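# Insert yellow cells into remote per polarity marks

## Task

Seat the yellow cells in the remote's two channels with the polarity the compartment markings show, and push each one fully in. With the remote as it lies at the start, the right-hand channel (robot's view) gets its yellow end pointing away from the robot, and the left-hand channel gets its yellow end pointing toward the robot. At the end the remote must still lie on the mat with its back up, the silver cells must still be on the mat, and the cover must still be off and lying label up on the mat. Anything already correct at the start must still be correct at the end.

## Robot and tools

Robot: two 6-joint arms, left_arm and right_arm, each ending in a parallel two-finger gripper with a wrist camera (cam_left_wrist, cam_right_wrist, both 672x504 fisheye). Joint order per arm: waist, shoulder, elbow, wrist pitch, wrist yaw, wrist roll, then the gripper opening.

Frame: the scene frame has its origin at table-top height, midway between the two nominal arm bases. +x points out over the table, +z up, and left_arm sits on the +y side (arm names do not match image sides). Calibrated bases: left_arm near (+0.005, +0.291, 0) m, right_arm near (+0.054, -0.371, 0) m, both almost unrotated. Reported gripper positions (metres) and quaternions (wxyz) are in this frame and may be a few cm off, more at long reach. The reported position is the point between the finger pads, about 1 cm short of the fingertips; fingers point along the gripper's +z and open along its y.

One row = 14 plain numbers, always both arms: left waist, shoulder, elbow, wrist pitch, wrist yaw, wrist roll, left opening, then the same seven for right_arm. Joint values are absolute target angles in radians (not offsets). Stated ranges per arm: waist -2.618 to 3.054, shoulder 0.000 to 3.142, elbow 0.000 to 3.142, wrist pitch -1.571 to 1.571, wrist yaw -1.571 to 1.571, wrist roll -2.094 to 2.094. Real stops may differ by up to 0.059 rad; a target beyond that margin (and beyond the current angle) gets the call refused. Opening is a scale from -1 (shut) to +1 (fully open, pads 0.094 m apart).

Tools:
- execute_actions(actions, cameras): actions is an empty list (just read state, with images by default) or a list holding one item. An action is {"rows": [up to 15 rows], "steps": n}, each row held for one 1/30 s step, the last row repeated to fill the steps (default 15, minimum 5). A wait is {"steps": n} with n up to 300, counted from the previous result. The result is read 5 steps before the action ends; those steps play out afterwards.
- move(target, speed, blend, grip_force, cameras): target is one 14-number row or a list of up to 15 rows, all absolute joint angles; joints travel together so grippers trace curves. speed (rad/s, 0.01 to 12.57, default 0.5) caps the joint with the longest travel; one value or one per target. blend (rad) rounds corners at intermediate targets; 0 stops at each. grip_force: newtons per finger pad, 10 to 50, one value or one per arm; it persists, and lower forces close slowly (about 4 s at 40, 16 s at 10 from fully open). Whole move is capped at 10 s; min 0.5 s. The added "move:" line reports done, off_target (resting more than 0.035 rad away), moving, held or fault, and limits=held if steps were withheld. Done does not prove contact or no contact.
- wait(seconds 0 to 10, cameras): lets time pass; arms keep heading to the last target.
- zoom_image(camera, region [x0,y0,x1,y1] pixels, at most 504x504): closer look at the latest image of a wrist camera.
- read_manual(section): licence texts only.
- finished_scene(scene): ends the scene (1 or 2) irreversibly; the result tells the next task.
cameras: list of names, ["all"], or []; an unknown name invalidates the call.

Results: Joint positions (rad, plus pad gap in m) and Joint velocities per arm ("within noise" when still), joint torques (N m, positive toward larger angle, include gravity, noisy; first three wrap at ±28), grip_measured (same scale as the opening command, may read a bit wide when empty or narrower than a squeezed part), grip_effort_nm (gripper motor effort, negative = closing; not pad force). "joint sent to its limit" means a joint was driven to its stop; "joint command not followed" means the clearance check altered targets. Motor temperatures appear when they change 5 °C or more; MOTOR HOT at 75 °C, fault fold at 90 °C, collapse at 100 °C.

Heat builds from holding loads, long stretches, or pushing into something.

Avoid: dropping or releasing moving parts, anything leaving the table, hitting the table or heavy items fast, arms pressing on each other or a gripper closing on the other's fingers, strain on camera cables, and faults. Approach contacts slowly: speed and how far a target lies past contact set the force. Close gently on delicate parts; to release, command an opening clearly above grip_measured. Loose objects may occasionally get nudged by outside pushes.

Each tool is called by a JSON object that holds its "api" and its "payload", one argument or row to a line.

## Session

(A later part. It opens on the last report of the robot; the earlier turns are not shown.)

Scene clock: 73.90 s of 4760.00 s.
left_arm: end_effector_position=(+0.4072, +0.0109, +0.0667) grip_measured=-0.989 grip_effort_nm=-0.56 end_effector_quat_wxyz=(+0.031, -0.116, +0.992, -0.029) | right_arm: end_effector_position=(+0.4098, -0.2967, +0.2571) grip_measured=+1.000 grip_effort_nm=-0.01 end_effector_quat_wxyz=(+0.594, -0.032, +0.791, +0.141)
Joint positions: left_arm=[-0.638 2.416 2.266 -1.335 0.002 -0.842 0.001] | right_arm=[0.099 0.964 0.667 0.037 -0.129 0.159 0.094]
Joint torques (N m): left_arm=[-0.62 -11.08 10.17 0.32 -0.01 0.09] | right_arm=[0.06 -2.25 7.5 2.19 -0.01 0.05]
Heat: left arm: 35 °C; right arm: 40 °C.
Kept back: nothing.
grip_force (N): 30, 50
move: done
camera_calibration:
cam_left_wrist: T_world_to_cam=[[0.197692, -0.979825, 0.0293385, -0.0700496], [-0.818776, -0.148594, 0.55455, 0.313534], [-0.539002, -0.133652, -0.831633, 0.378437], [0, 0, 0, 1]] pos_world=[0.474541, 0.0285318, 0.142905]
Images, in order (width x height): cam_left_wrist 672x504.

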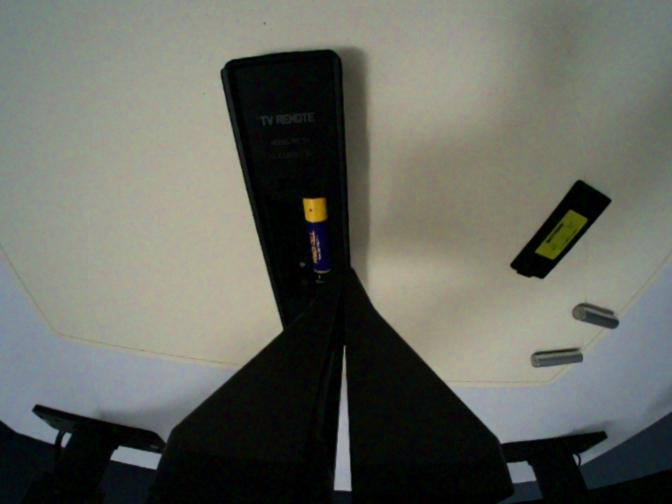

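{"api": "move", "payload": {
  "target": [-0.659,2.339,2.076,-1.24,0,-0.885,-1,0.099,0.964,0.667,0.037,-0.129,0.159,1],
  "speed": 0.3,
  "cameras": ["cam_left_wrist"]
}}

{"api": "zoom_image", "payload": {
  "camera": "cam_left_wrist",
  "region": [260, 170, 440, 350]
}}

Scene clock: 75.90 s of 4760.00 s.
left_arm: end_effector_position=(+0.3866, +0.0169, +0.0371) grip_measured=-0.989 grip_effort_nm=-0.57 end_effector_quat_wxyz=(+0.009, -0.126, +0.992, -0.010) | right_arm: end_effector_position=(+0.4098, -0.2967, +0.2571) grip_measured=+1.000 grip_effort_nm=-0.01 end_effector_quat_wxyz=(+0.594, -0.032, +0.791, +0.141)
Joint positions: left_arm=[-0.652 2.381 2.088 -1.252 0.002 -0.876 0.001] | right_arm=[0.099 0.964 0.667 0.037 -0.129 0.159 0.094]
Joint torques (N m): left_arm=[-0.54 -17.24 6.2 0.46 -0.01 -0.07] | right_arm=[0.06 -2.25 7.5 2.19 -0.01 0.04]
Heat: left arm: 35 °C; right arm: 40 °C.
Kept back: nothing.
grip_force (N): 30, 50
move: off_target (left_arm); left_arm: the shoulder is farthest, 0.042 rad from its target
camera_calibration:
cam_left_wrist: T_world_to_cam=[[0.217129, -0.976069, -0.0119754, -0.065256], [-0.787593, -0.182424, 0.588574, 0.301167], [-0.576673, -0.118365, -0.808355, 0.35699], [0, 0, 0, 1]] pos_world=[0.457232, 0.0335006, 0.110534]
Images, in order (width x height): cam_left_wrist 672x504.

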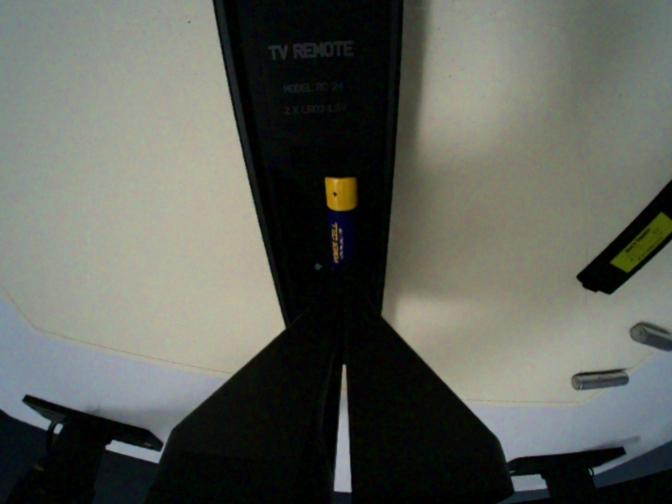

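Scaled by 2.800 from the camera's 672x504 image, which has a finer 960x720 frame.

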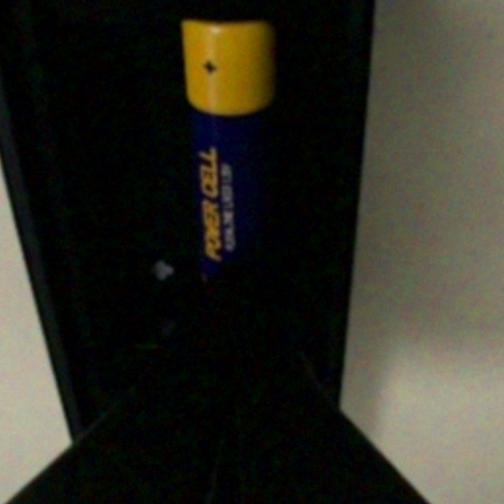

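{"api": "move", "payload": {
  "target": [-0.659,2.345,2.046,-1.212,0,-0.885,-1,0.099,0.964,0.667,0.037,-0.129,0.159,1],
  "speed": 0.1
}}

{"api": "move", "payload": {
  "target": [-0.659,2.345,2.016,-1.182,0,-0.885,-1,0.099,0.964,0.667,0.037,-0.129,0.159,1],
  "speed": 0.1,
  "cameras": ["cam_left_wrist"]
}}

{"api": "zoom_image", "payload": {
  "camera": "cam_left_wrist",
  "region": [260, 170, 440, 350]
}}

Scene clock: 77.07 s of 4760.00 s.
left_arm: end_effector_position=(+0.3868, +0.0168, +0.0363) grip_measured=-0.989 grip_effort_nm=-0.57 end_effector_quat_wxyz=(+0.012, -0.126, +0.992, -0.013) | right_arm: end_effector_position=(+0.4098, -0.2967, +0.2571) grip_measured=+1.000 grip_effort_nm=-0.01 end_effector_quat_wxyz=(+0.594, -0.032, +0.791, +0.141)
Joint positions: left_arm=[-0.652 2.37 2.067 -1.231 0.002 -0.877 0.001] | right_arm=[0.099 0.964 0.667 0.037 -0.129 0.159 0.094]
Joint torques (N m): left_arm=[-0.61 -15.68 5.48 0.58 -0.02 -0.05] | right_arm=[0.06 -2.25 7.5 2.19 -0.02 0.04]
Heat: left arm: 35 °C; right arm: 40 °C.
Kept back: nothing.
grip_force (N): 30, 50
move: done

Scene clock: 77.80 s of 4760.00 s.
left_arm: end_effector_position=(+0.3867, +0.0168, +0.0360) grip_measured=-0.989 grip_effort_nm=-0.57 end_effector_quat_wxyz=(+0.016, -0.126, +0.992, -0.017) | right_arm: end_effector_position=(+0.4098, -0.2967, +0.2571) grip_measured=+1.000 grip_effort_nm=-0.01 end_effector_quat_wxyz=(+0.594, -0.032, +0.791, +0.141)
Joint positions: left_arm=[-0.652 2.357 2.042 -1.209 0.002 -0.877 0.001] | right_arm=[0.099 0.964 0.667 0.037 -0.129 0.159 0.094]
Joint torques (N m): left_arm=[-0.57 -14.38 4.88 0.69 -0.02 -0.06] | right_arm=[0.06 -2.25 7.5 2.19 -0.02 0.04]
Heat: left arm: 35 °C; right arm: 40 °C.
Kept back: nothing.
grip_force (N): 30, 50
move: done
camera_calibration:
cam_left_wrist: T_world_to_cam=[[0.217891, -0.97597, 0.002534, -0.0661812], [-0.796637, -0.176353, 0.57816, 0.305675], [-0.56382, -0.127995, -0.815919, 0.35165], [0, 0, 0, 1]] pos_world=[0.4562, 0.0343251, 0.110357]
Images, in order (width x height): cam_left_wrist 672x504.

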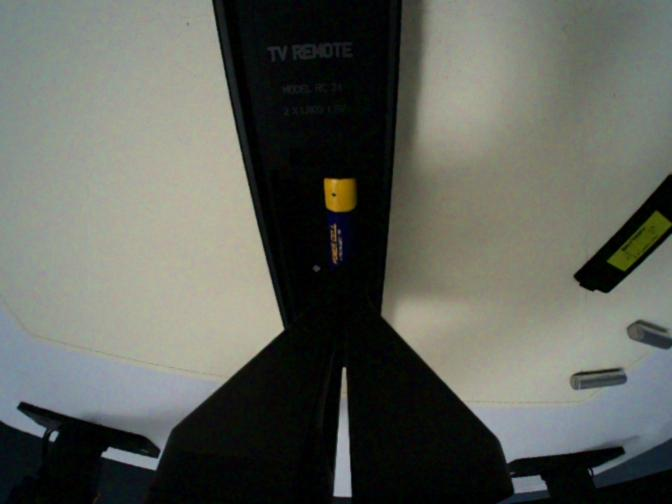

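Scaled by 2.800 from the camera's 672x504 image, which has a finer 960x720 frame.

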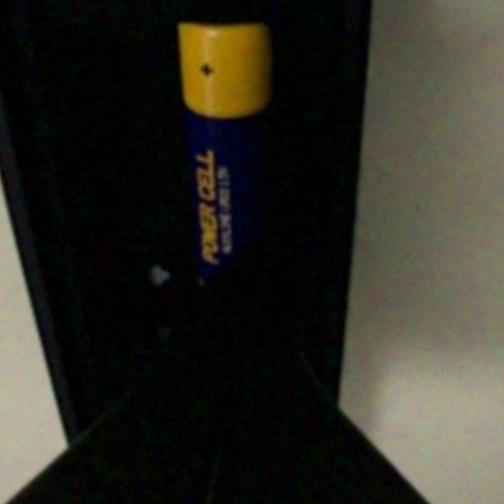

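{"api": "move", "payload": {
  "target": [-0.659,2.385,2.016,-1.182,0,-0.885,-1,0.099,0.964,0.667,0.037,-0.129,0.159,1],
  "speed": 0.1
}}

{"api": "move", "payload": {
  "target": [-0.659,2.40,1.996,-1.175,0,-0.885,-1,0.099,0.964,0.667,0.037,-0.129,0.159,1],
  "speed": 0.1,
  "cameras": ["cam_left_wrist"]
}}

{"api": "zoom_image", "payload": {
  "camera": "cam_left_wrist",
  "region": [260, 170, 440, 350]
}}

Scene clock: 78.73 s of 4760.00 s.
left_arm: end_effector_position=(+0.3867, +0.0168, +0.0360) grip_measured=-0.989 grip_effort_nm=-0.57 end_effector_quat_wxyz=(+0.016, -0.126, +0.992, -0.017) | right_arm: end_effector_position=(+0.4098, -0.2967, +0.2571) grip_measured=+1.000 grip_effort_nm=-0.01 end_effector_quat_wxyz=(+0.594, -0.032, +0.791, +0.141)
Joint positions: left_arm=[-0.652 2.357 2.042 -1.209 0.002 -0.877 0.001] | right_arm=[0.099 0.964 0.667 0.037 -0.129 0.159 0.094]
Joint torques (N m): left_arm=[-0.53 -10.71 4.96 0.65 -0.01 -0.07] | right_arm=[0.06 -2.25 7.5 2.19 -0.02 0.04]
Heat: left arm: 35 °C; right arm: 40 °C.
Kept back: nothing.
grip_force (N): 30, 50
move: done

Scene clock: 79.43 s of 4760.00 s.
left_arm: end_effector_position=(+0.3865, +0.0170, +0.0351) grip_measured=-0.989 grip_effort_nm=-0.57 end_effector_quat_wxyz=(+0.016, -0.126, +0.992, -0.016) | right_arm: end_effector_position=(+0.4098, -0.2967, +0.2571) grip_measured=+1.000 grip_effort_nm=-0.01 end_effector_quat_wxyz=(+0.594, -0.032, +0.791, +0.141)
Joint positions: left_arm=[-0.652 2.357 2.038 -1.207 0.002 -0.877 0.001] | right_arm=[0.099 0.964 0.667 0.037 -0.129 0.159 0.094]
Joint torques (N m): left_arm=[-0.59 -9.33 3.47 0.71 -0.01 -0.07] | right_arm=[0.06 -2.25 7.5 2.19 -0.01 0.04]
Heat: left arm: 34 °C; right arm: 40 °C.
Kept back: nothing.
grip_force (N): 30, 50
move: off_target (left_arm); left_arm: the shoulder is farthest, 0.043 rad from its target
camera_calibration:
cam_left_wrist: T_world_to_cam=[[0.217965, -0.975954, 0.00198619, -0.066035], [-0.796263, -0.176656, 0.578583, 0.305928], [-0.564319, -0.127693, -0.815621, 0.351057], [0, 0, 0, 1]] pos_world=[0.456101, 0.0344244, 0.109456]
Images, in order (width x height): cam_left_wrist 672x504.

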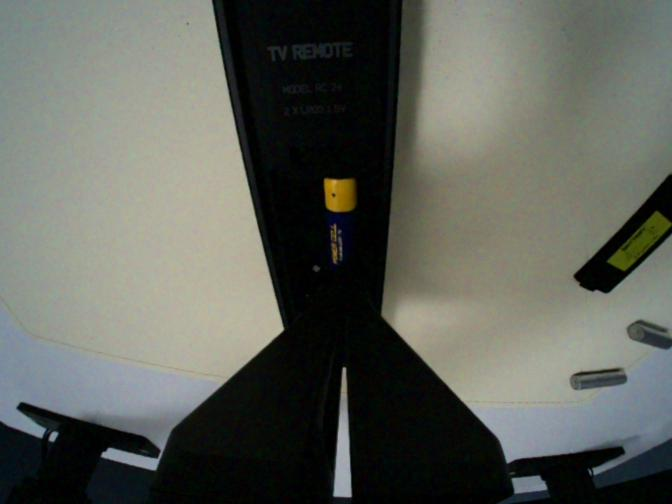

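Scaled by 2.800 from the camera's 672x504 image, which has a finer 960x720 frame.

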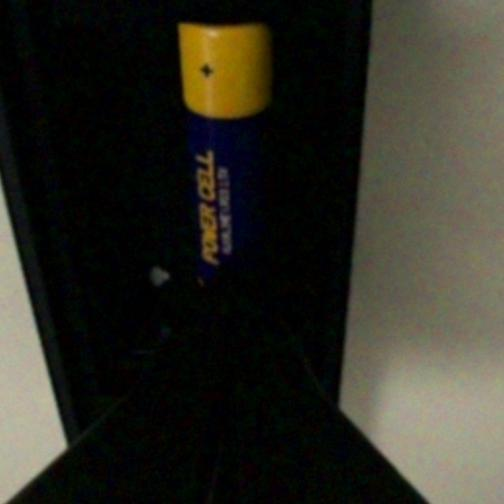

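{"api": "move", "payload": {
  "target": [-0.659,2.40,1.97,-1.165,0,-0.885,-1,0.099,0.964,0.667,0.037,-0.129,0.159,1],
  "speed": 0.1
}}

{"api": "move", "payload": {
  "target": [-0.659,2.42,1.95,-1.155,0,-0.885,-1,0.099,0.964,0.667,0.037,-0.129,0.159,1],
  "speed": 0.1,
  "cameras": ["cam_left_wrist"]
}}

{"api": "zoom_image", "payload": {
  "camera": "cam_left_wrist",
  "region": [260, 170, 440, 350]
}}

Scene clock: 80.40 s of 4760.00 s.
left_arm: end_effector_position=(+0.3863, +0.0172, +0.0345) grip_measured=-0.989 grip_effort_nm=-0.58 end_effector_quat_wxyz=(+0.018, -0.126, +0.992, -0.018) | right_arm: end_effector_position=(+0.4098, -0.2967, +0.2571) grip_measured=+1.000 grip_effort_nm=-0.01 end_effector_quat_wxyz=(+0.594, -0.032, +0.791, +0.141)
Joint positions: left_arm=[-0.652 2.35 2.024 -1.194 0.002 -0.877 0.001] | right_arm=[0.099 0.964 0.667 0.037 -0.129 0.159 0.094]
Joint torques (N m): left_arm=[-0.54 -8.75 2.4 0.71 0 -0.06] | right_arm=[0.06 -2.25 7.5 2.19 -0.02 0.04]
Heat: left arm: 34 °C; right arm: 40 °C.
Kept back: nothing.
grip_force (N): 30, 50
move: off_target (left_arm); left_arm: the elbow is farthest, 0.054 rad from its target

Scene clock: 81.10 s of 4760.00 s.
left_arm: end_effector_position=(+0.3861, +0.0173, +0.0339) grip_measured=-0.989 grip_effort_nm=-0.57 end_effector_quat_wxyz=(+0.019, -0.126, +0.992, -0.019) | right_arm: end_effector_position=(+0.4098, -0.2967, +0.2571) grip_measured=+1.000 grip_effort_nm=-0.01 end_effector_quat_wxyz=(+0.594, -0.032, +0.791, +0.141)
Joint positions: left_arm=[-0.652 2.346 2.015 -1.186 0.002 -0.877 0.001] | right_arm=[0.099 0.964 0.667 0.037 -0.129 0.159 0.094]
Joint torques (N m): left_arm=[-0.57 -6.63 1.44 0.71 0 -0.08] | right_arm=[0.06 -2.25 7.5 2.19 -0.01 0.04]
Heat: left arm: 34 °C; right arm: 40 °C.
Kept back: nothing.
grip_force (N): 30, 50
move: off_target (left_arm); left_arm: the shoulder is farthest, 0.074 rad from its target
camera_calibration:
cam_left_wrist: T_world_to_cam=[[0.217884, -0.975947, 0.00738649, -0.0657899], [-0.79967, -0.17418, 0.574621, 0.30772], [-0.559513, -0.131107, -0.818387, 0.348125], [0, 0, 0, 1]] pos_world=[0.455189, 0.035033, 0.108564]
Images, in order (width x height): cam_left_wrist 672x504.

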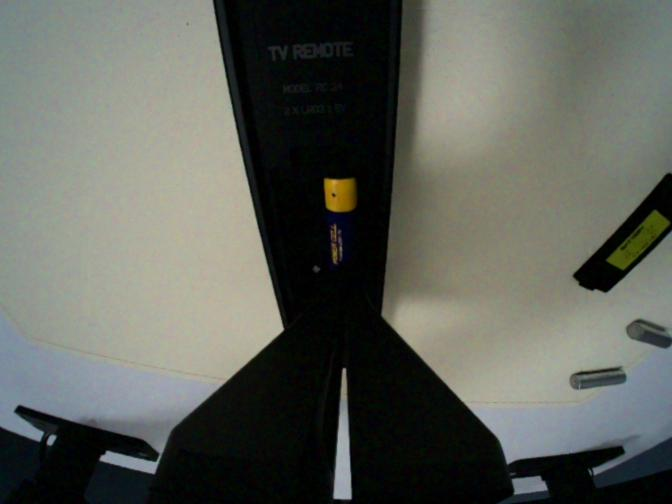

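Scaled by 2.800 from the camera's 672x504 image, which has a finer 960x720 frame.

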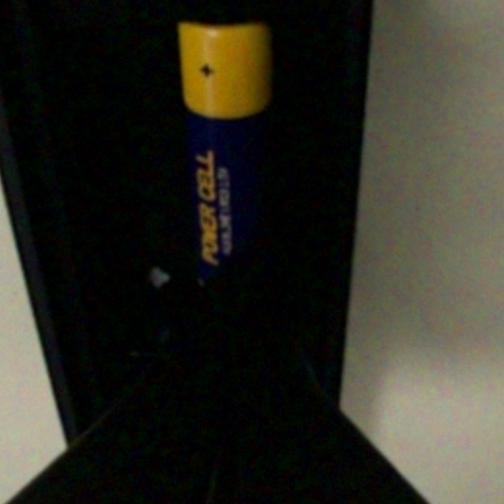

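{"api": "move", "payload": {
  "target": [
    [-0.659,2.345,2.15,-1.34,0,-0.885,-1,0.099,0.964,0.667,0.037,-0.129,0.159,1],
    [-0.645,1.7375,1.119,-0.2817,0,0,-1,0.099,0.964,0.667,0.037,-0.129,0.159,1]
  ],
  "speed": [0.3,0.8],
  "blend": [0.05,0],
  "cameras": ["cam_left_wrist"]
}}

{"api": "zoom_image", "payload": {
  "camera": "cam_left_wrist",
  "region": [280, 180, 410, 310]
}}

Scene clock: 84.53 s of 4760.00 s.
left_arm: end_effector_position=(+0.3729, +0.0267, +0.0774) grip_measured=-0.989 grip_effort_nm=-0.57 end_effector_quat_wxyz=(+0.295, +0.289, +0.905, -0.097) | right_arm: end_effector_position=(+0.4098, -0.2967, +0.2571) grip_measured=+1.000 grip_effort_nm=-0.01 end_effector_quat_wxyz=(+0.594, -0.032, +0.791, +0.141)
Joint positions: left_arm=[-0.652 1.77 1.131 -0.3 0.002 -0.007 0.001] | right_arm=[0.099 0.964 0.667 0.037 -0.129 0.159 0.094]
Joint torques (N m): left_arm=[0.54 -11.77 6.99 1.6 -0.02 0.08] | right_arm=[0.05 -2.25 7.5 2.19 -0.02 0.04]
Heat: left arm: 34 °C; right arm: 40 °C.
Kept back: nothing.
grip_force (N): 30, 50
move: done
camera_calibration:
cam_left_wrist: T_world_to_cam=[[-0.586194, -0.809102, -0.0416009, 0.245184], [-0.810046, 0.586232, 0.0125772, 0.30089], [0.0142115, 0.0410714, -0.999055, 0.173006], [0, 0, 0, 1]] pos_world=[0.385001, 0.0148822, 0.179258]
Images, in order (width x height): cam_left_wrist 672x504.

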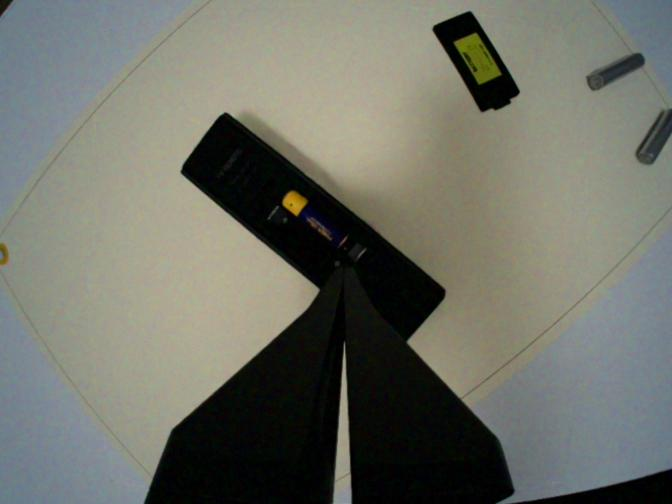

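Scaled by 3.877 from the camera's 672x504 image, which has a finer 960x720 frame.

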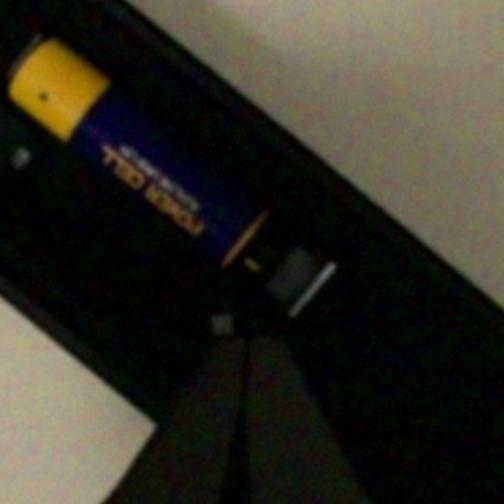

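{"api": "move", "payload": {
  "target": [0.271,1.735,1.235,-1.01,0,0.299,0,0.099,0.964,0.667,0.037,-0.129,0.159,1],
  "speed": 0.8,
  "cameras": ["cam_left_wrist"]
}}

{"api": "zoom_image", "payload": {
  "camera": "cam_left_wrist",
  "region": [220, 140, 472, 392]
}}

Scene clock: 87.73 s of 4760.00 s.
left_arm: end_effector_position=(+0.3043, +0.3858, +0.0489) grip_measured=-0.003 grip_effort_nm=0.15 end_effector_quat_wxyz=(+0.006, -0.005, +1.000, +0.004) | right_arm: end_effector_position=(+0.4098, -0.2967, +0.2571) grip_measured=+1.000 grip_effort_nm=-0.01 end_effector_quat_wxyz=(+0.594, -0.032, +0.791, +0.141)
Joint positions: left_arm=[0.273 1.765 1.21 -1.001 -0.005 0.291 0.047] | right_arm=[0.099 0.964 0.667 0.037 -0.129 0.159 0.094]
Joint torques (N m): left_arm=[-0.23 -10.65 9.52 0.23 0.07 0.11] | right_arm=[0.05 -2.25 7.5 2.19 -0.02 0.04]
Heat: left arm: 35 °C; right arm: 40 °C.
Kept back: nothing.
grip_force (N): 30, 50
move: done
camera_calibration:
cam_left_wrist: T_world_to_cam=[[-0.0232138, -0.998809, -0.0429196, 0.396217], [-0.805974, -0.00670296, 0.591913, 0.234414], [-0.591496, 0.0483327, -0.804858, 0.302754], [0, 0, 0, 1]] pos_world=[0.377207, 0.382684, 0.121927]
Images, in order (width x height): cam_left_wrist 672x504.

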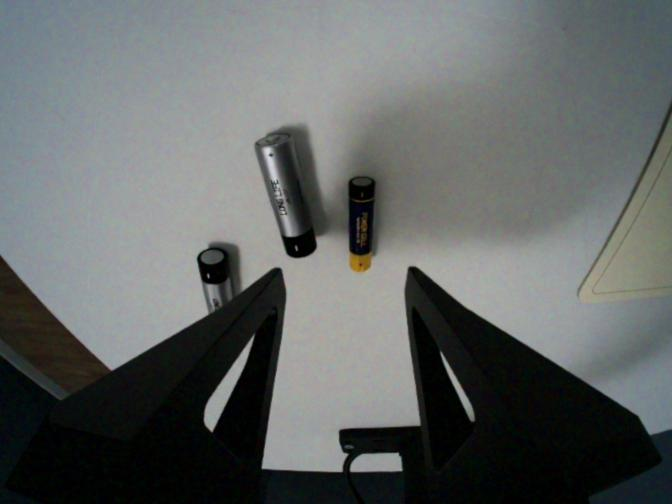

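Scaled by 2.000 from the camera's 672x504 image, which has a finer 960x720 frame.

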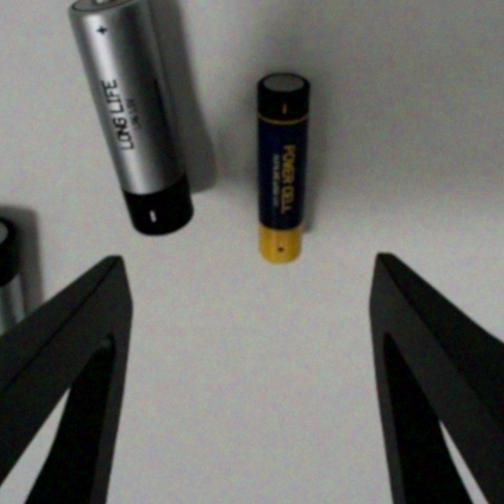

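{"api": "move", "payload": {
  "target": [
    [0.249,1.735,1.235,-1.01,0,0.274,-0.55,0.099,0.964,0.667,0.037,-0.129,0.159,1],
    [0.249,1.80,1.156,-0.92,0,0.274,-0.55,0.099,0.964,0.667,0.037,-0.129,0.159,1]
  ],
  "speed": 0.3,
  "grip_force": [40,50],
  "cameras": ["cam_left_wrist"]
}}

{"api": "zoom_image", "payload": {
  "camera": "cam_left_wrist",
  "region": [220, 140, 472, 392]
}}

Scene clock: 90.70 s of 4760.00 s.
left_arm: end_effector_position=(+0.3061, +0.3803, +0.0326) grip_measured=-0.547 grip_effort_nm=-0.14 end_effector_quat_wxyz=(+0.007, -0.002, +1.000, +0.005) | right_arm: end_effector_position=(+0.4098, -0.2967, +0.2571) grip_measured=+1.000 grip_effort_nm=-0.01 end_effector_quat_wxyz=(+0.594, -0.032, +0.791, +0.141)
Joint positions: left_arm=[0.255 1.785 1.165 -0.935 -0.005 0.28 0.021] | right_arm=[0.099 0.964 0.667 0.037 -0.129 0.159 0.094]
Joint torques (N m): left_arm=[-0.34 -6.58 6.05 0.46 0.07 -0.04] | right_arm=[0.06 -2.25 7.5 2.19 -0.01 0.04]
Heat: left arm: 35 °C; right arm: 41 °C.
Kept back: nothing.
grip_force (N): 40, 50
move: done
camera_calibration:
cam_left_wrist: T_world_to_cam=[[-0.0306808, -0.998584, -0.0434702, 0.392257], [-0.80735, -0.000881707, 0.590073, 0.24371], [-0.589275, 0.0531995, -0.806179, 0.288504], [0, 0, 0, 1]] pos_world=[0.378802, 0.376568, 0.105831]
Images, in order (width x height): cam_left_wrist 672x504.

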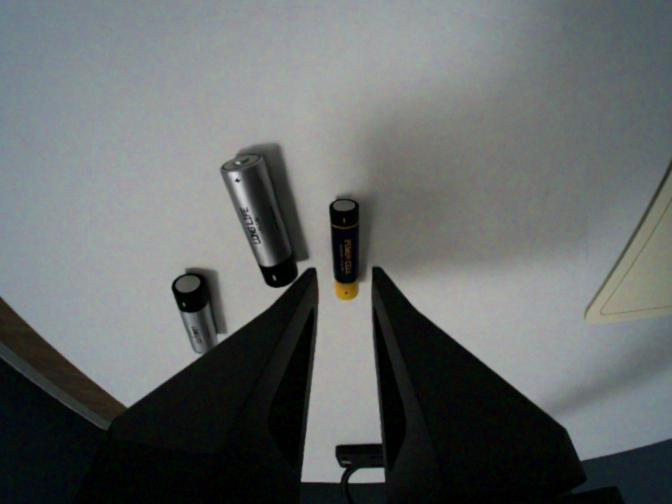

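Scaled by 2.000 from the camera's 672x504 image, which has a finer 960x720 frame.

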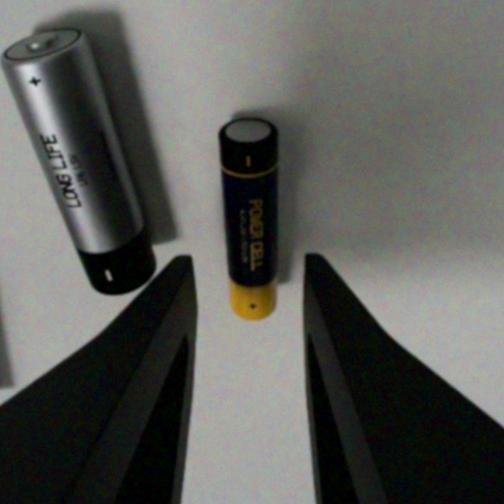

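{"api": "move", "payload": {
  "target": [0.249,1.824,1.131,-0.874,0,0.274,-0.55,0.099,0.964,0.667,0.037,-0.129,0.159,1],
  "speed": 0.2,
  "cameras": ["cam_left_wrist"]
}}

{"api": "zoom_image", "payload": {
  "camera": "cam_left_wrist",
  "region": [220, 140, 472, 392]
}}

Scene clock: 92.03 s of 4760.00 s.
left_arm: end_effector_position=(+0.3073, +0.3807, +0.0210) grip_measured=-0.547 grip_effort_nm=-0.14 end_effector_quat_wxyz=(+0.007, -0.002, +1.000, +0.005) | right_arm: end_effector_position=(+0.4098, -0.2967, +0.2571) grip_measured=+1.000 grip_effort_nm=-0.01 end_effector_quat_wxyz=(+0.594, -0.032, +0.791, +0.141)
Joint positions: left_arm=[0.255 1.806 1.142 -0.889 -0.005 0.28 0.021] | right_arm=[0.099 0.964 0.667 0.037 -0.129 0.159 0.094]
Joint torques (N m): left_arm=[-0.39 -6.42 5.78 0.44 0.05 -0.03] | right_arm=[0.06 -2.25 7.5 2.19 -0.02 0.04]
Heat: left arm: 35 °C; right arm: 41 °C.
Kept back: nothing.
grip_force (N): 40, 50
move: done
camera_calibration:
cam_left_wrist: T_world_to_cam=[[-0.0306887, -0.998573, -0.0437136, 0.392211], [-0.807779, -0.000980244, 0.589485, 0.251777], [-0.588687, 0.0534014, -0.806596, 0.279578], [0, 0, 0, 1]] pos_world=[0.380001, 0.376968, 0.0942326]
Images, in order (width x height): cam_left_wrist 672x504.

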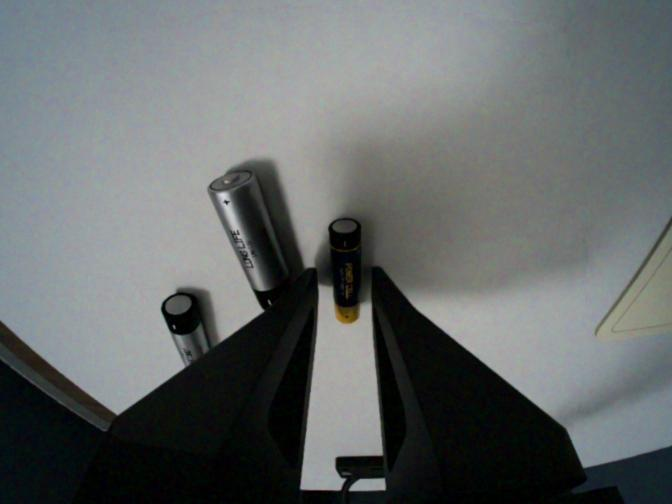

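Scaled by 2.000 from the camera's 672x504 image, which has a finer 960x720 frame.

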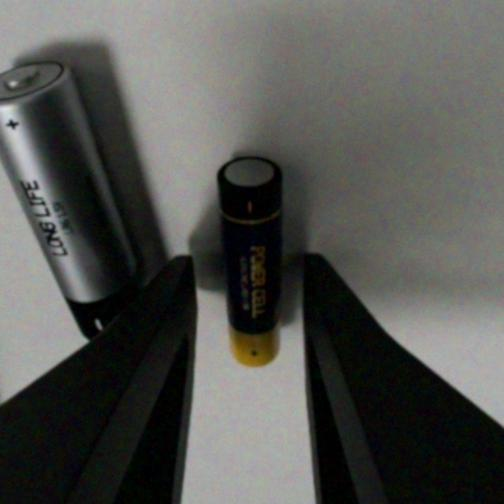

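{"api": "move", "payload": {
  "target": [0.249,1.824,1.131,-0.874,0,0.274,-0.85,0.099,0.964,0.667,0.037,-0.129,0.159,1],
  "speed": 0.2,
  "grip_force": [30,50],
  "cameras": ["cam_left_wrist"]
}}

{"api": "zoom_image", "payload": {
  "camera": "cam_left_wrist",
  "region": [250, 180, 450, 380]
}}

Scene clock: 93.17 s of 4760.00 s.
left_arm: end_effector_position=(+0.3075, +0.3807, +0.0210) grip_measured=-0.782 grip_effort_nm=-0.62 end_effector_quat_wxyz=(+0.008, -0.002, +1.000, +0.005) | right_arm: end_effector_position=(+0.4098, -0.2967, +0.2571) grip_measured=+1.000 grip_effort_nm=-0.01 end_effector_quat_wxyz=(+0.594, -0.032, +0.791, +0.141)
Joint positions: left_arm=[0.255 1.806 1.142 -0.889 -0.005 0.28 0.01] | right_arm=[0.099 0.964 0.667 0.037 -0.129 0.159 0.094]
Joint torques (N m): left_arm=[-0.49 -6.49 5.68 0.49 0.05 -0.07] | right_arm=[0.06 -2.25 7.49 2.19 -0.02 0.04]
Heat: left arm: 35 °C; right arm: 41 °C.
Kept back: nothing.
grip_force (N): 30, 50
move: done
camera_calibration:
cam_left_wrist: T_world_to_cam=[[-0.0306934, -0.998562, -0.0439591, 0.392239], [-0.808207, -0.00108232, 0.588897, 0.252054], [-0.588098, 0.0536033, -0.807012, 0.279457], [0, 0, 0, 1]] pos_world=[0.380099, 0.376967, 0.094334]
Images, in order (width x height): cam_left_wrist 672x504.

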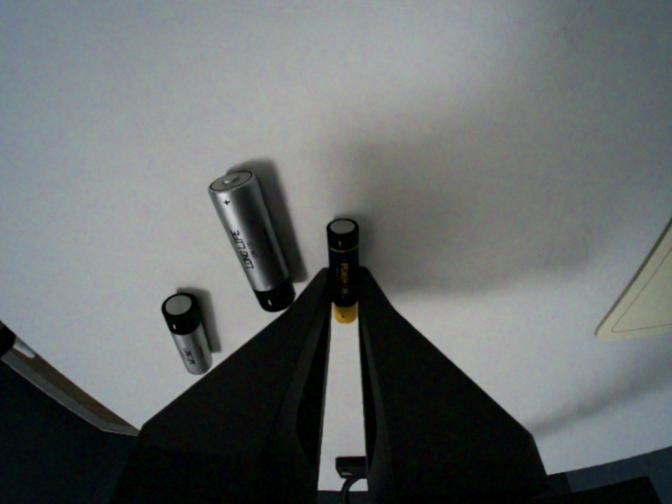

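Scaled by 2.520 from the camera's 672x504 image, which has a finer 960x720 frame.

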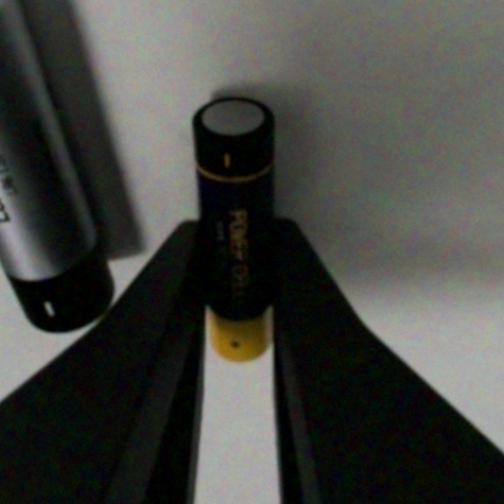

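{"api": "move", "payload": {
  "target": [
    [0.2,1.76,1.3,-1.03,0,0.25,-0.85,0.099,0.964,0.667,0.037,-0.129,0.159,1],
    [-0.605,2.44,2.325,-1.447,0,-0.845,-0.85,0.099,0.964,0.667,0.037,-0.129,0.159,1]
  ],
  "speed": 0.7,
  "blend": 0.05,
  "cameras": ["cam_left_wrist"]
}}

{"api": "zoom_image", "payload": {
  "camera": "cam_left_wrist",
  "region": [270, 170, 430, 330]
}}

Scene clock: 96.53 s of 4760.00 s.
left_arm: end_effector_position=(+0.3998, +0.0315, +0.0757) grip_measured=-0.783 grip_effort_nm=-0.65 end_effector_quat_wxyz=(+0.007, -0.127, +0.992, -0.009) | right_arm: end_effector_position=(+0.4098, -0.2967, +0.2571) grip_measured=+1.000 grip_effort_nm=-0.01 end_effector_quat_wxyz=(+0.594, -0.032, +0.791, +0.141)
Joint positions: left_arm=[-0.61 2.413 2.299 -1.436 0.004 -0.836 0.01] | right_arm=[0.099 0.964 0.667 0.037 -0.129 0.159 0.094]
Joint torques (N m): left_arm=[0.38 -11 9.91 0.21 -0.05 -0.07] | right_arm=[0.06 -2.25 7.5 2.19 -0.02 0.04]
Heat: left arm: 35 °C; right arm: 41 °C.
Kept back: nothing.
grip_force (N): 30, 50
move: done
camera_calibration:
cam_left_wrist: T_world_to_cam=[[0.219208, -0.97556, -0.0152042, -0.0540262], [-0.783999, -0.185397, 0.592431, 0.289948], [-0.58077, -0.117945, -0.805478, 0.398919], [0, 0, 0, 1]] pos_world=[0.470842, 0.0481004, 0.148725]
Images, in order (width x height): cam_left_wrist 672x504.

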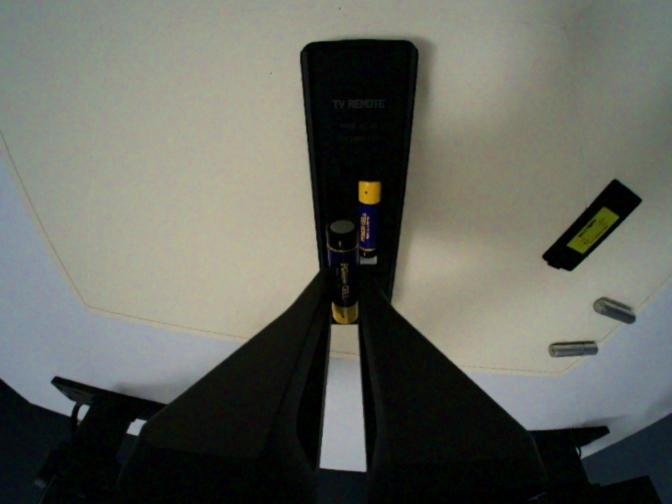

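Scaled by 3.150 from the camera's 672x504 image, which has a finer 960x720 frame.

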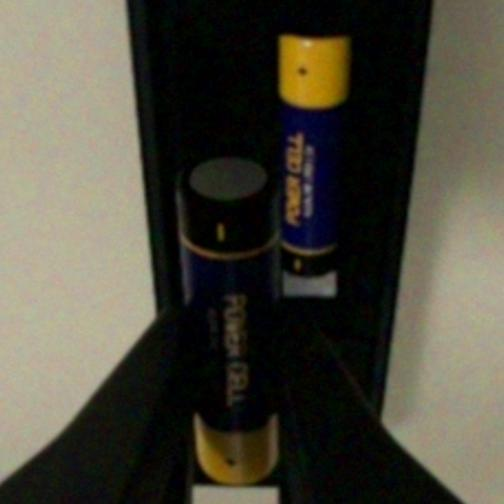

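{"api": "move", "payload": {
  "target": [-0.624,2.356,2.115,-1.281,0,-0.858,-0.85,0.099,0.964,0.667,0.037,-0.129,0.159,1],
  "speed": 0.3,
  "cameras": ["cam_left_wrist"]
}}

{"api": "zoom_image", "payload": {
  "camera": "cam_left_wrist",
  "region": [270, 150, 430, 310]
}}

Scene clock: 99.03 s of 4760.00 s.
left_arm: end_effector_position=(+0.3943, +0.0302, +0.0416) grip_measured=-0.783 grip_effort_nm=-0.65 end_effector_quat_wxyz=(+0.003, -0.130, +0.992, -0.006) | right_arm: end_effector_position=(+0.4098, -0.2967, +0.2571) grip_measured=+1.000 grip_effort_nm=-0.01 end_effector_quat_wxyz=(+0.594, -0.032, +0.791, +0.141)
Joint positions: left_arm=[-0.619 2.392 2.127 -1.292 0.004 -0.85 0.01] | right_arm=[0.099 0.964 0.667 0.037 -0.129 0.159 0.094]
Joint torques (N m): left_arm=[-0.5 -16.87 6.26 0.42 -0.04 -0.06] | right_arm=[0.06 -2.25 7.5 2.19 -0.02 0.04]
Heat: left arm: 35 °C; right arm: 41 °C.
Kept back: nothing.
grip_force (N): 30, 50
move: off_target (left_arm); left_arm: the shoulder is farthest, 0.036 rad from its target
camera_calibration:
cam_left_wrist: T_world_to_cam=[[0.223586, -0.974454, -0.0211977, -0.0561333], [-0.778873, -0.191701, 0.597167, 0.303608], [-0.585975, -0.117008, -0.801837, 0.370036], [0, 0, 0, 1]] pos_world=[0.465854, 0.0467998, 0.114214]
Images, in order (width x height): cam_left_wrist 672x504.

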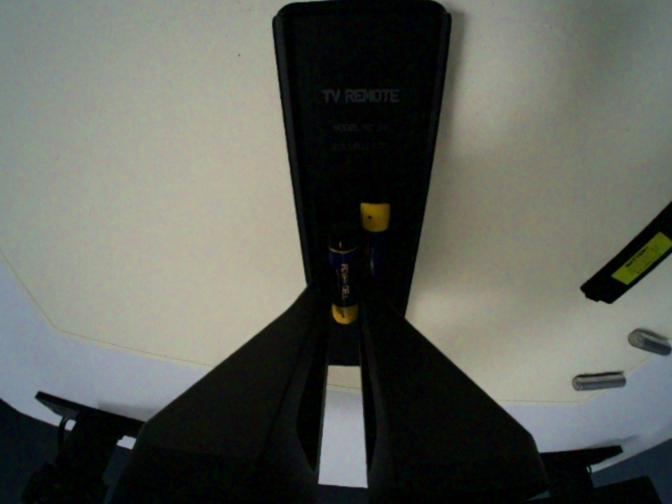

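Scaled by 3.150 from the camera's 672x504 image, which has a finer 960x720 frame.

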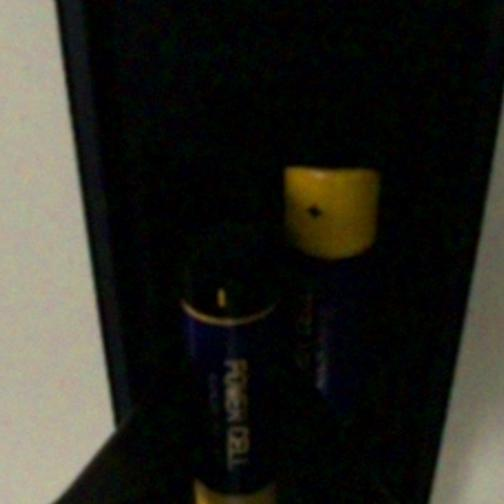

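{"api": "move", "payload": {
  "target": [-0.624,2.350,2.092,-1.263,0,-0.858,-0.85,0.099,0.964,0.667,0.037,-0.129,0.159,1],
  "speed": 0.2,
  "cameras": ["cam_left_wrist"]
}}

{"api": "zoom_image", "payload": {
  "camera": "cam_left_wrist",
  "region": [270, 170, 430, 330]
}}

Scene clock: 100.07 s of 4760.00 s.
left_arm: end_effector_position=(+0.3944, +0.0301, +0.0370) grip_measured=-0.783 grip_effort_nm=-0.66 end_effector_quat_wxyz=(+0.004, -0.130, +0.992, -0.007) | right_arm: end_effector_position=(+0.4098, -0.2967, +0.2571) grip_measured=+1.000 grip_effort_nm=-0.01 end_effector_quat_wxyz=(+0.594, -0.032, +0.791, +0.141)
Joint positions: left_arm=[-0.619 2.392 2.107 -1.272 0.005 -0.85 0.01] | right_arm=[0.099 0.964 0.667 0.037 -0.129 0.159 0.094]
Joint torques (N m): left_arm=[-0.43 -17.29 5.94 0.41 -0.05 -0.08] | right_arm=[0.05 -2.25 7.49 2.19 -0.01 0.04]
Heat: left arm: 35 °C; right arm: 41 °C.
Kept back: nothing.
grip_force (N): 30, 50
move: off_target (left_arm); left_arm: the shoulder is farthest, 0.042 rad from its target
camera_calibration:
cam_left_wrist: T_world_to_cam=[[0.223573, -0.974488, -0.0197261, -0.0564787], [-0.779498, -0.190914, 0.596603, 0.30665], [-0.585148, -0.118008, -0.802294, 0.366048], [0, 0, 0, 1]] pos_world=[0.465852, 0.0467023, 0.109616]
Images, in order (width x height): cam_left_wrist 672x504.

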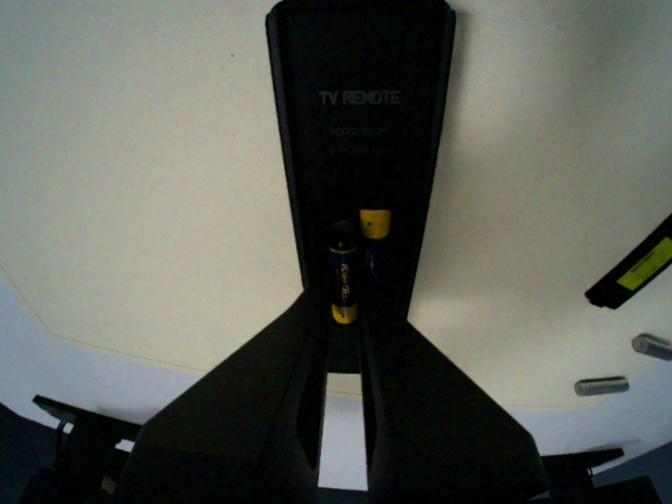

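Scaled by 3.150 from the camera's 672x504 image, which has a finer 960x720 frame.

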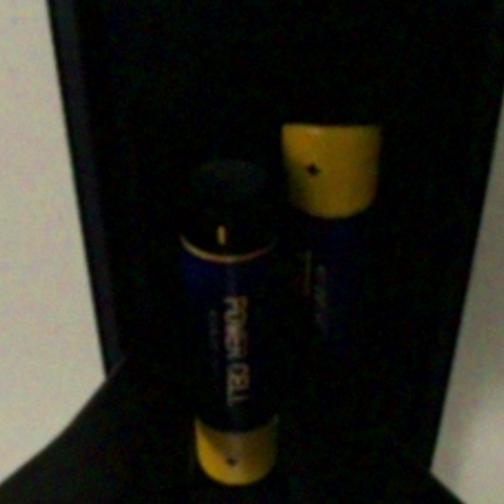

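{"api": "move", "payload": {
  "target": [-0.622,2.356,2.149,-1.309,0,-0.858,-0.85,0.099,0.964,0.667,0.037,-0.129,0.159,1],
  "speed": 0.2,
  "cameras": ["cam_left_wrist"]
}}

{"api": "zoom_image", "payload": {
  "camera": "cam_left_wrist",
  "region": [270, 170, 430, 330]
}}

Scene clock: 101.70 s of 4760.00 s.
left_arm: end_effector_position=(+0.3927, +0.0312, +0.0412) grip_measured=-0.783 grip_effort_nm=-0.66 end_effector_quat_wxyz=(+0.001, -0.130, +0.992, -0.004) | right_arm: end_effector_position=(+0.4098, -0.2967, +0.2571) grip_measured=+1.000 grip_effort_nm=-0.01 end_effector_quat_wxyz=(+0.594, -0.032, +0.791, +0.141)
Joint positions: left_arm=[-0.619 2.392 2.124 -1.298 0.005 -0.85 0.01] | right_arm=[0.099 0.964 0.667 0.037 -0.129 0.159 0.094]
Joint torques (N m): left_arm=[-0.24 -16.7 9.72 0.16 -0.02 -0.07] | right_arm=[0.06 -2.25 7.5 2.19 -0.02 0.04]
Heat: left arm: 35 °C; right arm: 41 °C.
Kept back: nothing.
grip_force (N): 30, 50
move: off_target (left_arm); left_arm: the shoulder is farthest, 0.036 rad from its target
camera_calibration:
cam_left_wrist: T_world_to_cam=[[0.223446, -0.974366, -0.0261506, -0.0545871], [-0.775118, -0.193892, 0.60133, 0.301187], [-0.590986, -0.114095, -0.798573, 0.370592], [0, 0, 0, 1]] pos_world=[0.464667, 0.0474925, 0.113404]
Images, in order (width x height): cam_left_wrist 672x504.

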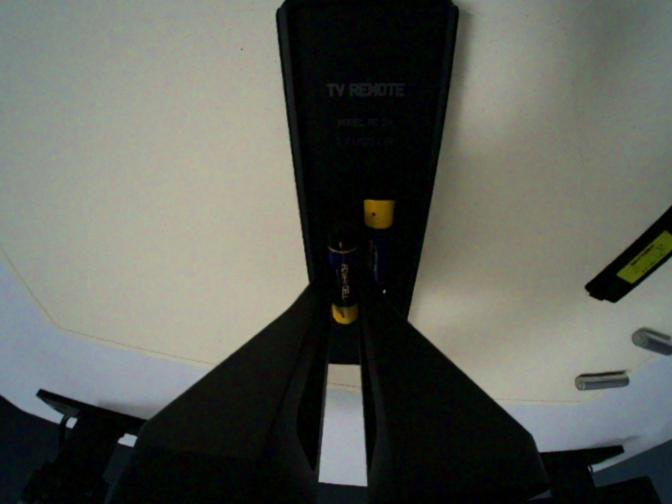

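Scaled by 3.150 from the camera's 672x504 image, which has a finer 960x720 frame.

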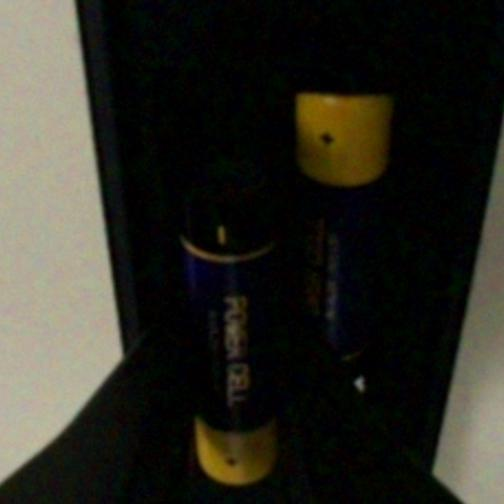

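{"api": "move", "payload": {
  "target": [-0.620,2.356,2.149,-1.280,-0.02,-0.858,-0.85,0.099,0.964,0.667,0.037,-0.129,0.159,1],
  "speed": 0.2,
  "cameras": ["cam_left_wrist"]
}}

{"api": "zoom_image", "payload": {
  "camera": "cam_left_wrist",
  "region": [270, 170, 430, 330]
}}

Scene clock: 102.80 s of 4760.00 s.
left_arm: end_effector_position=(+0.3949, +0.0318, +0.0412) grip_measured=-0.783 grip_effort_nm=-0.66 end_effector_quat_wxyz=(+0.006, -0.130, +0.992, -0.002) | right_arm: end_effector_position=(+0.4098, -0.2967, +0.2571) grip_measured=+1.000 grip_effort_nm=-0.01 end_effector_quat_wxyz=(+0.594, -0.032, +0.791, +0.141)
Joint positions: left_arm=[-0.619 2.392 2.124 -1.292 -0.005 -0.85 0.01] | right_arm=[0.099 0.964 0.667 0.037 -0.129 0.159 0.094]
Joint torques (N m): left_arm=[-0.14 -16.76 9.83 0.41 -0.16 -0.06] | right_arm=[0.05 -2.25 7.5 2.19 -0.01 0.04]
Heat: left arm: 35 °C; right arm: 41 °C.
Kept back: nothing.
grip_force (N): 30, 50
move: off_target (left_arm); left_arm: the shoulder is farthest, 0.036 rad from its target
camera_calibration:
cam_left_wrist: T_world_to_cam=[[0.223787, -0.974228, -0.028265, -0.0545367], [-0.78129, -0.196654, 0.592379, 0.305927], [-0.582671, -0.110483, -0.805164, 0.368859], [0, 0, 0, 1]] pos_world=[0.466146, 0.0477834, 0.114226]
Images, in order (width x height): cam_left_wrist 672x504.

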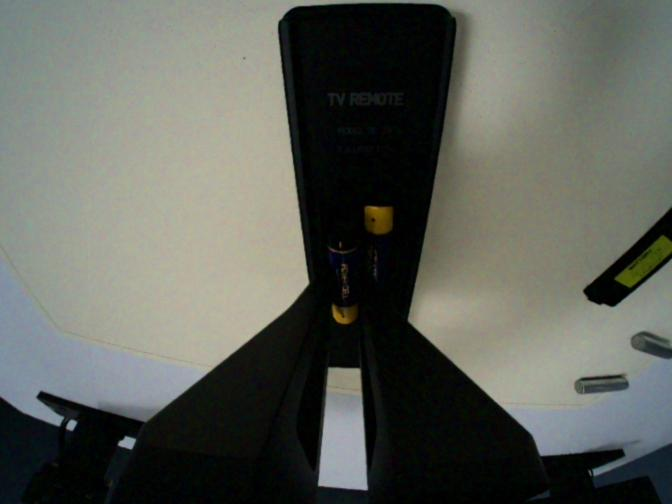

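Scaled by 3.150 from the camera's 672x504 image, which has a finer 960x720 frame.

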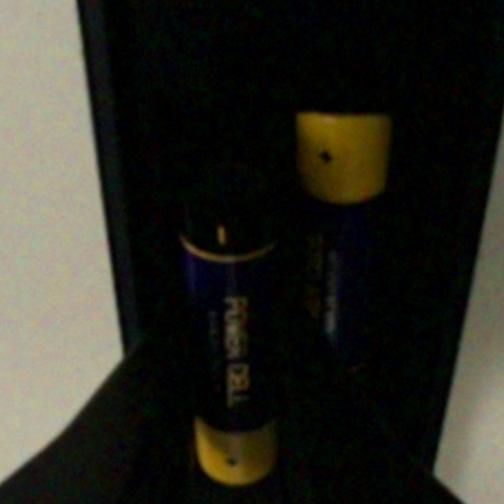

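{"api": "move", "payload": {
  "target": [-0.620,2.356,2.149,-1.280,-0.02,-0.858,-0.68,0.099,0.964,0.667,0.037,-0.129,0.159,1],
  "speed": 0.2,
  "cameras": ["cam_left_wrist"]
}}

{"api": "zoom_image", "payload": {
  "camera": "cam_left_wrist",
  "region": [270, 170, 430, 330]
}}

Scene clock: 103.53 s of 4760.00 s.
left_arm: end_effector_position=(+0.3956, +0.0314, +0.0412) grip_measured=-0.683 grip_effort_nm=0.16 end_effector_quat_wxyz=(+0.007, -0.130, +0.992, -0.003) | right_arm: end_effector_position=(+0.4098, -0.2967, +0.2571) grip_measured=+1.000 grip_effort_nm=-0.01 end_effector_quat_wxyz=(+0.594, -0.032, +0.791, +0.141)
Joint positions: left_arm=[-0.619 2.392 2.124 -1.289 -0.005 -0.85 0.015] | right_arm=[0.099 0.964 0.667 0.037 -0.129 0.159 0.094]
Joint torques (N m): left_arm=[-0.05 -16.77 9.83 0.4 -0.15 -0.08] | right_arm=[0.05 -2.25 7.5 2.19 -0.02 0.04]
Heat: left arm: 35 °C; right arm: 41 °C.
Kept back: nothing.
grip_force (N): 30, 50
move: off_target (left_arm); left_arm: the shoulder is farthest, 0.036 rad from its target
camera_calibration:
cam_left_wrist: T_world_to_cam=[[0.224252, -0.974175, -0.026342, -0.0552505], [-0.782872, -0.196181, 0.590444, 0.307012], [-0.580364, -0.111786, -0.806649, 0.368388], [0, 0, 0, 1]] pos_world=[0.46654, 0.0475869, 0.11443]
Images, in order (width x height): cam_left_wrist 672x504.

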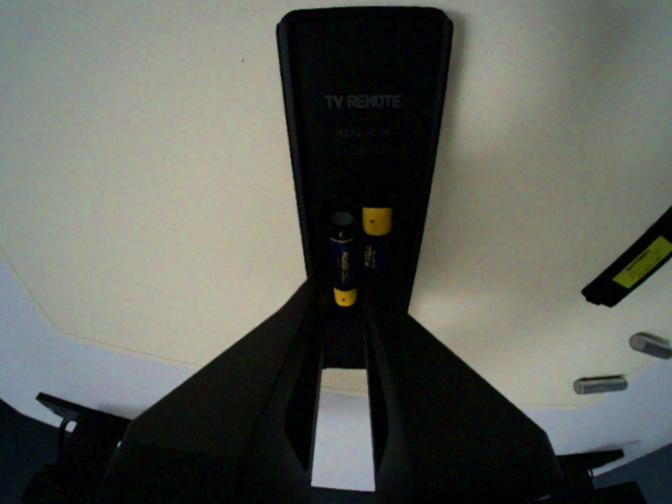

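Scaled by 3.150 from the camera's 672x504 image, which has a finer 960x720 frame.

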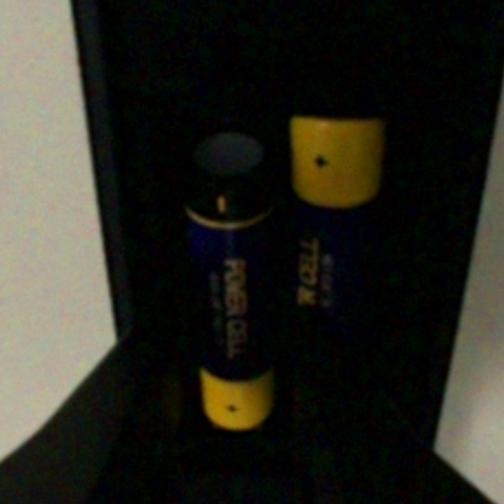

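{"api": "move", "payload": {
  "target": [
    [-0.620,2.36,2.26,-1.395,-0.02,-0.858,-0.68,0.099,0.964,0.667,0.037,-0.129,0.159,1],
    [-0.630,1.7375,1.119,-0.2817,0,0,-1,0.099,0.964,0.667,0.037,-0.129,0.159,1]
  ],
  "speed": [0.2,0.8],
  "cameras": ["cam_left_wrist"]
}}

{"api": "zoom_image", "payload": {
  "camera": "cam_left_wrist",
  "region": [270, 170, 400, 300]
}}

Scene clock: 108.37 s of 4760.00 s.
left_arm: end_effector_position=(+0.3812, +0.0389, +0.0769) grip_measured=-0.989 grip_effort_nm=-0.56 end_effector_quat_wxyz=(+0.297, +0.275, +0.910, -0.089) | right_arm: end_effector_position=(+0.4098, -0.2967, +0.2571) grip_measured=+1.000 grip_effort_nm=-0.01 end_effector_quat_wxyz=(+0.594, -0.032, +0.791, +0.141)
Joint positions: left_arm=[-0.623 1.771 1.131 -0.299 -0.005 -0.006 0.001] | right_arm=[0.099 0.964 0.667 0.037 -0.129 0.159 0.094]
Joint torques (N m): left_arm=[-0.53 -11.88 6.97 1.62 0.06 0.08] | right_arm=[0.06 -2.25 7.5 2.19 -0.02 0.04]
Motor temperatures (°C): left_arm=[25 31 35 27 23 23 28] | right_arm=[27 23 36 42 24 25 22]
Heat: left arm: 35 °C; right arm: 42 °C.
Kept back: nothing.
grip_force (N): 30, 50
move: done
camera_calibration:
cam_left_wrist: T_world_to_cam=[[-0.558774, -0.82792, -0.0481659, 0.250595], [-0.829174, 0.558822, 0.0137218, 0.308784], [0.0155556, 0.0476053, -0.998745, 0.171039], [0, 0, 0, 1]] pos_world=[0.393401, 0.0267756, 0.178658]
Images, in order (width x height): cam_left_wrist 672x504.

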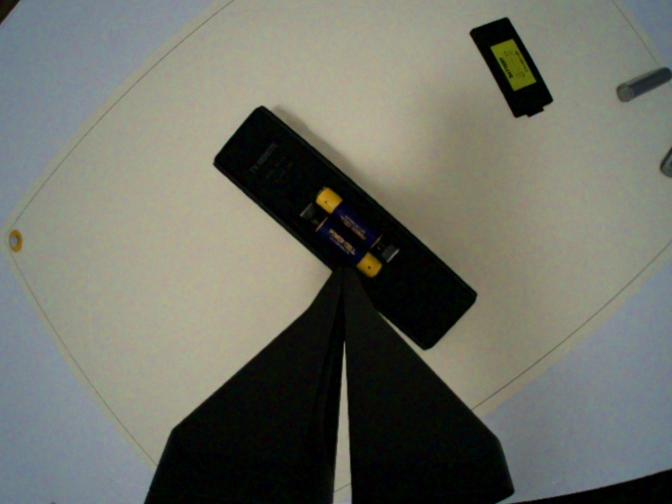

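Scaled by 3.877 from the camera's 672x504 image, which has a finer 960x720 frame.

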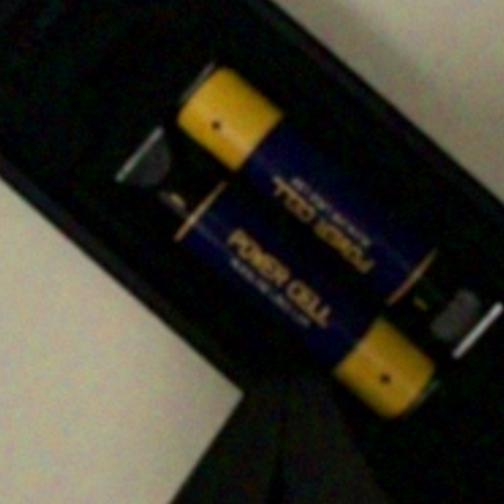

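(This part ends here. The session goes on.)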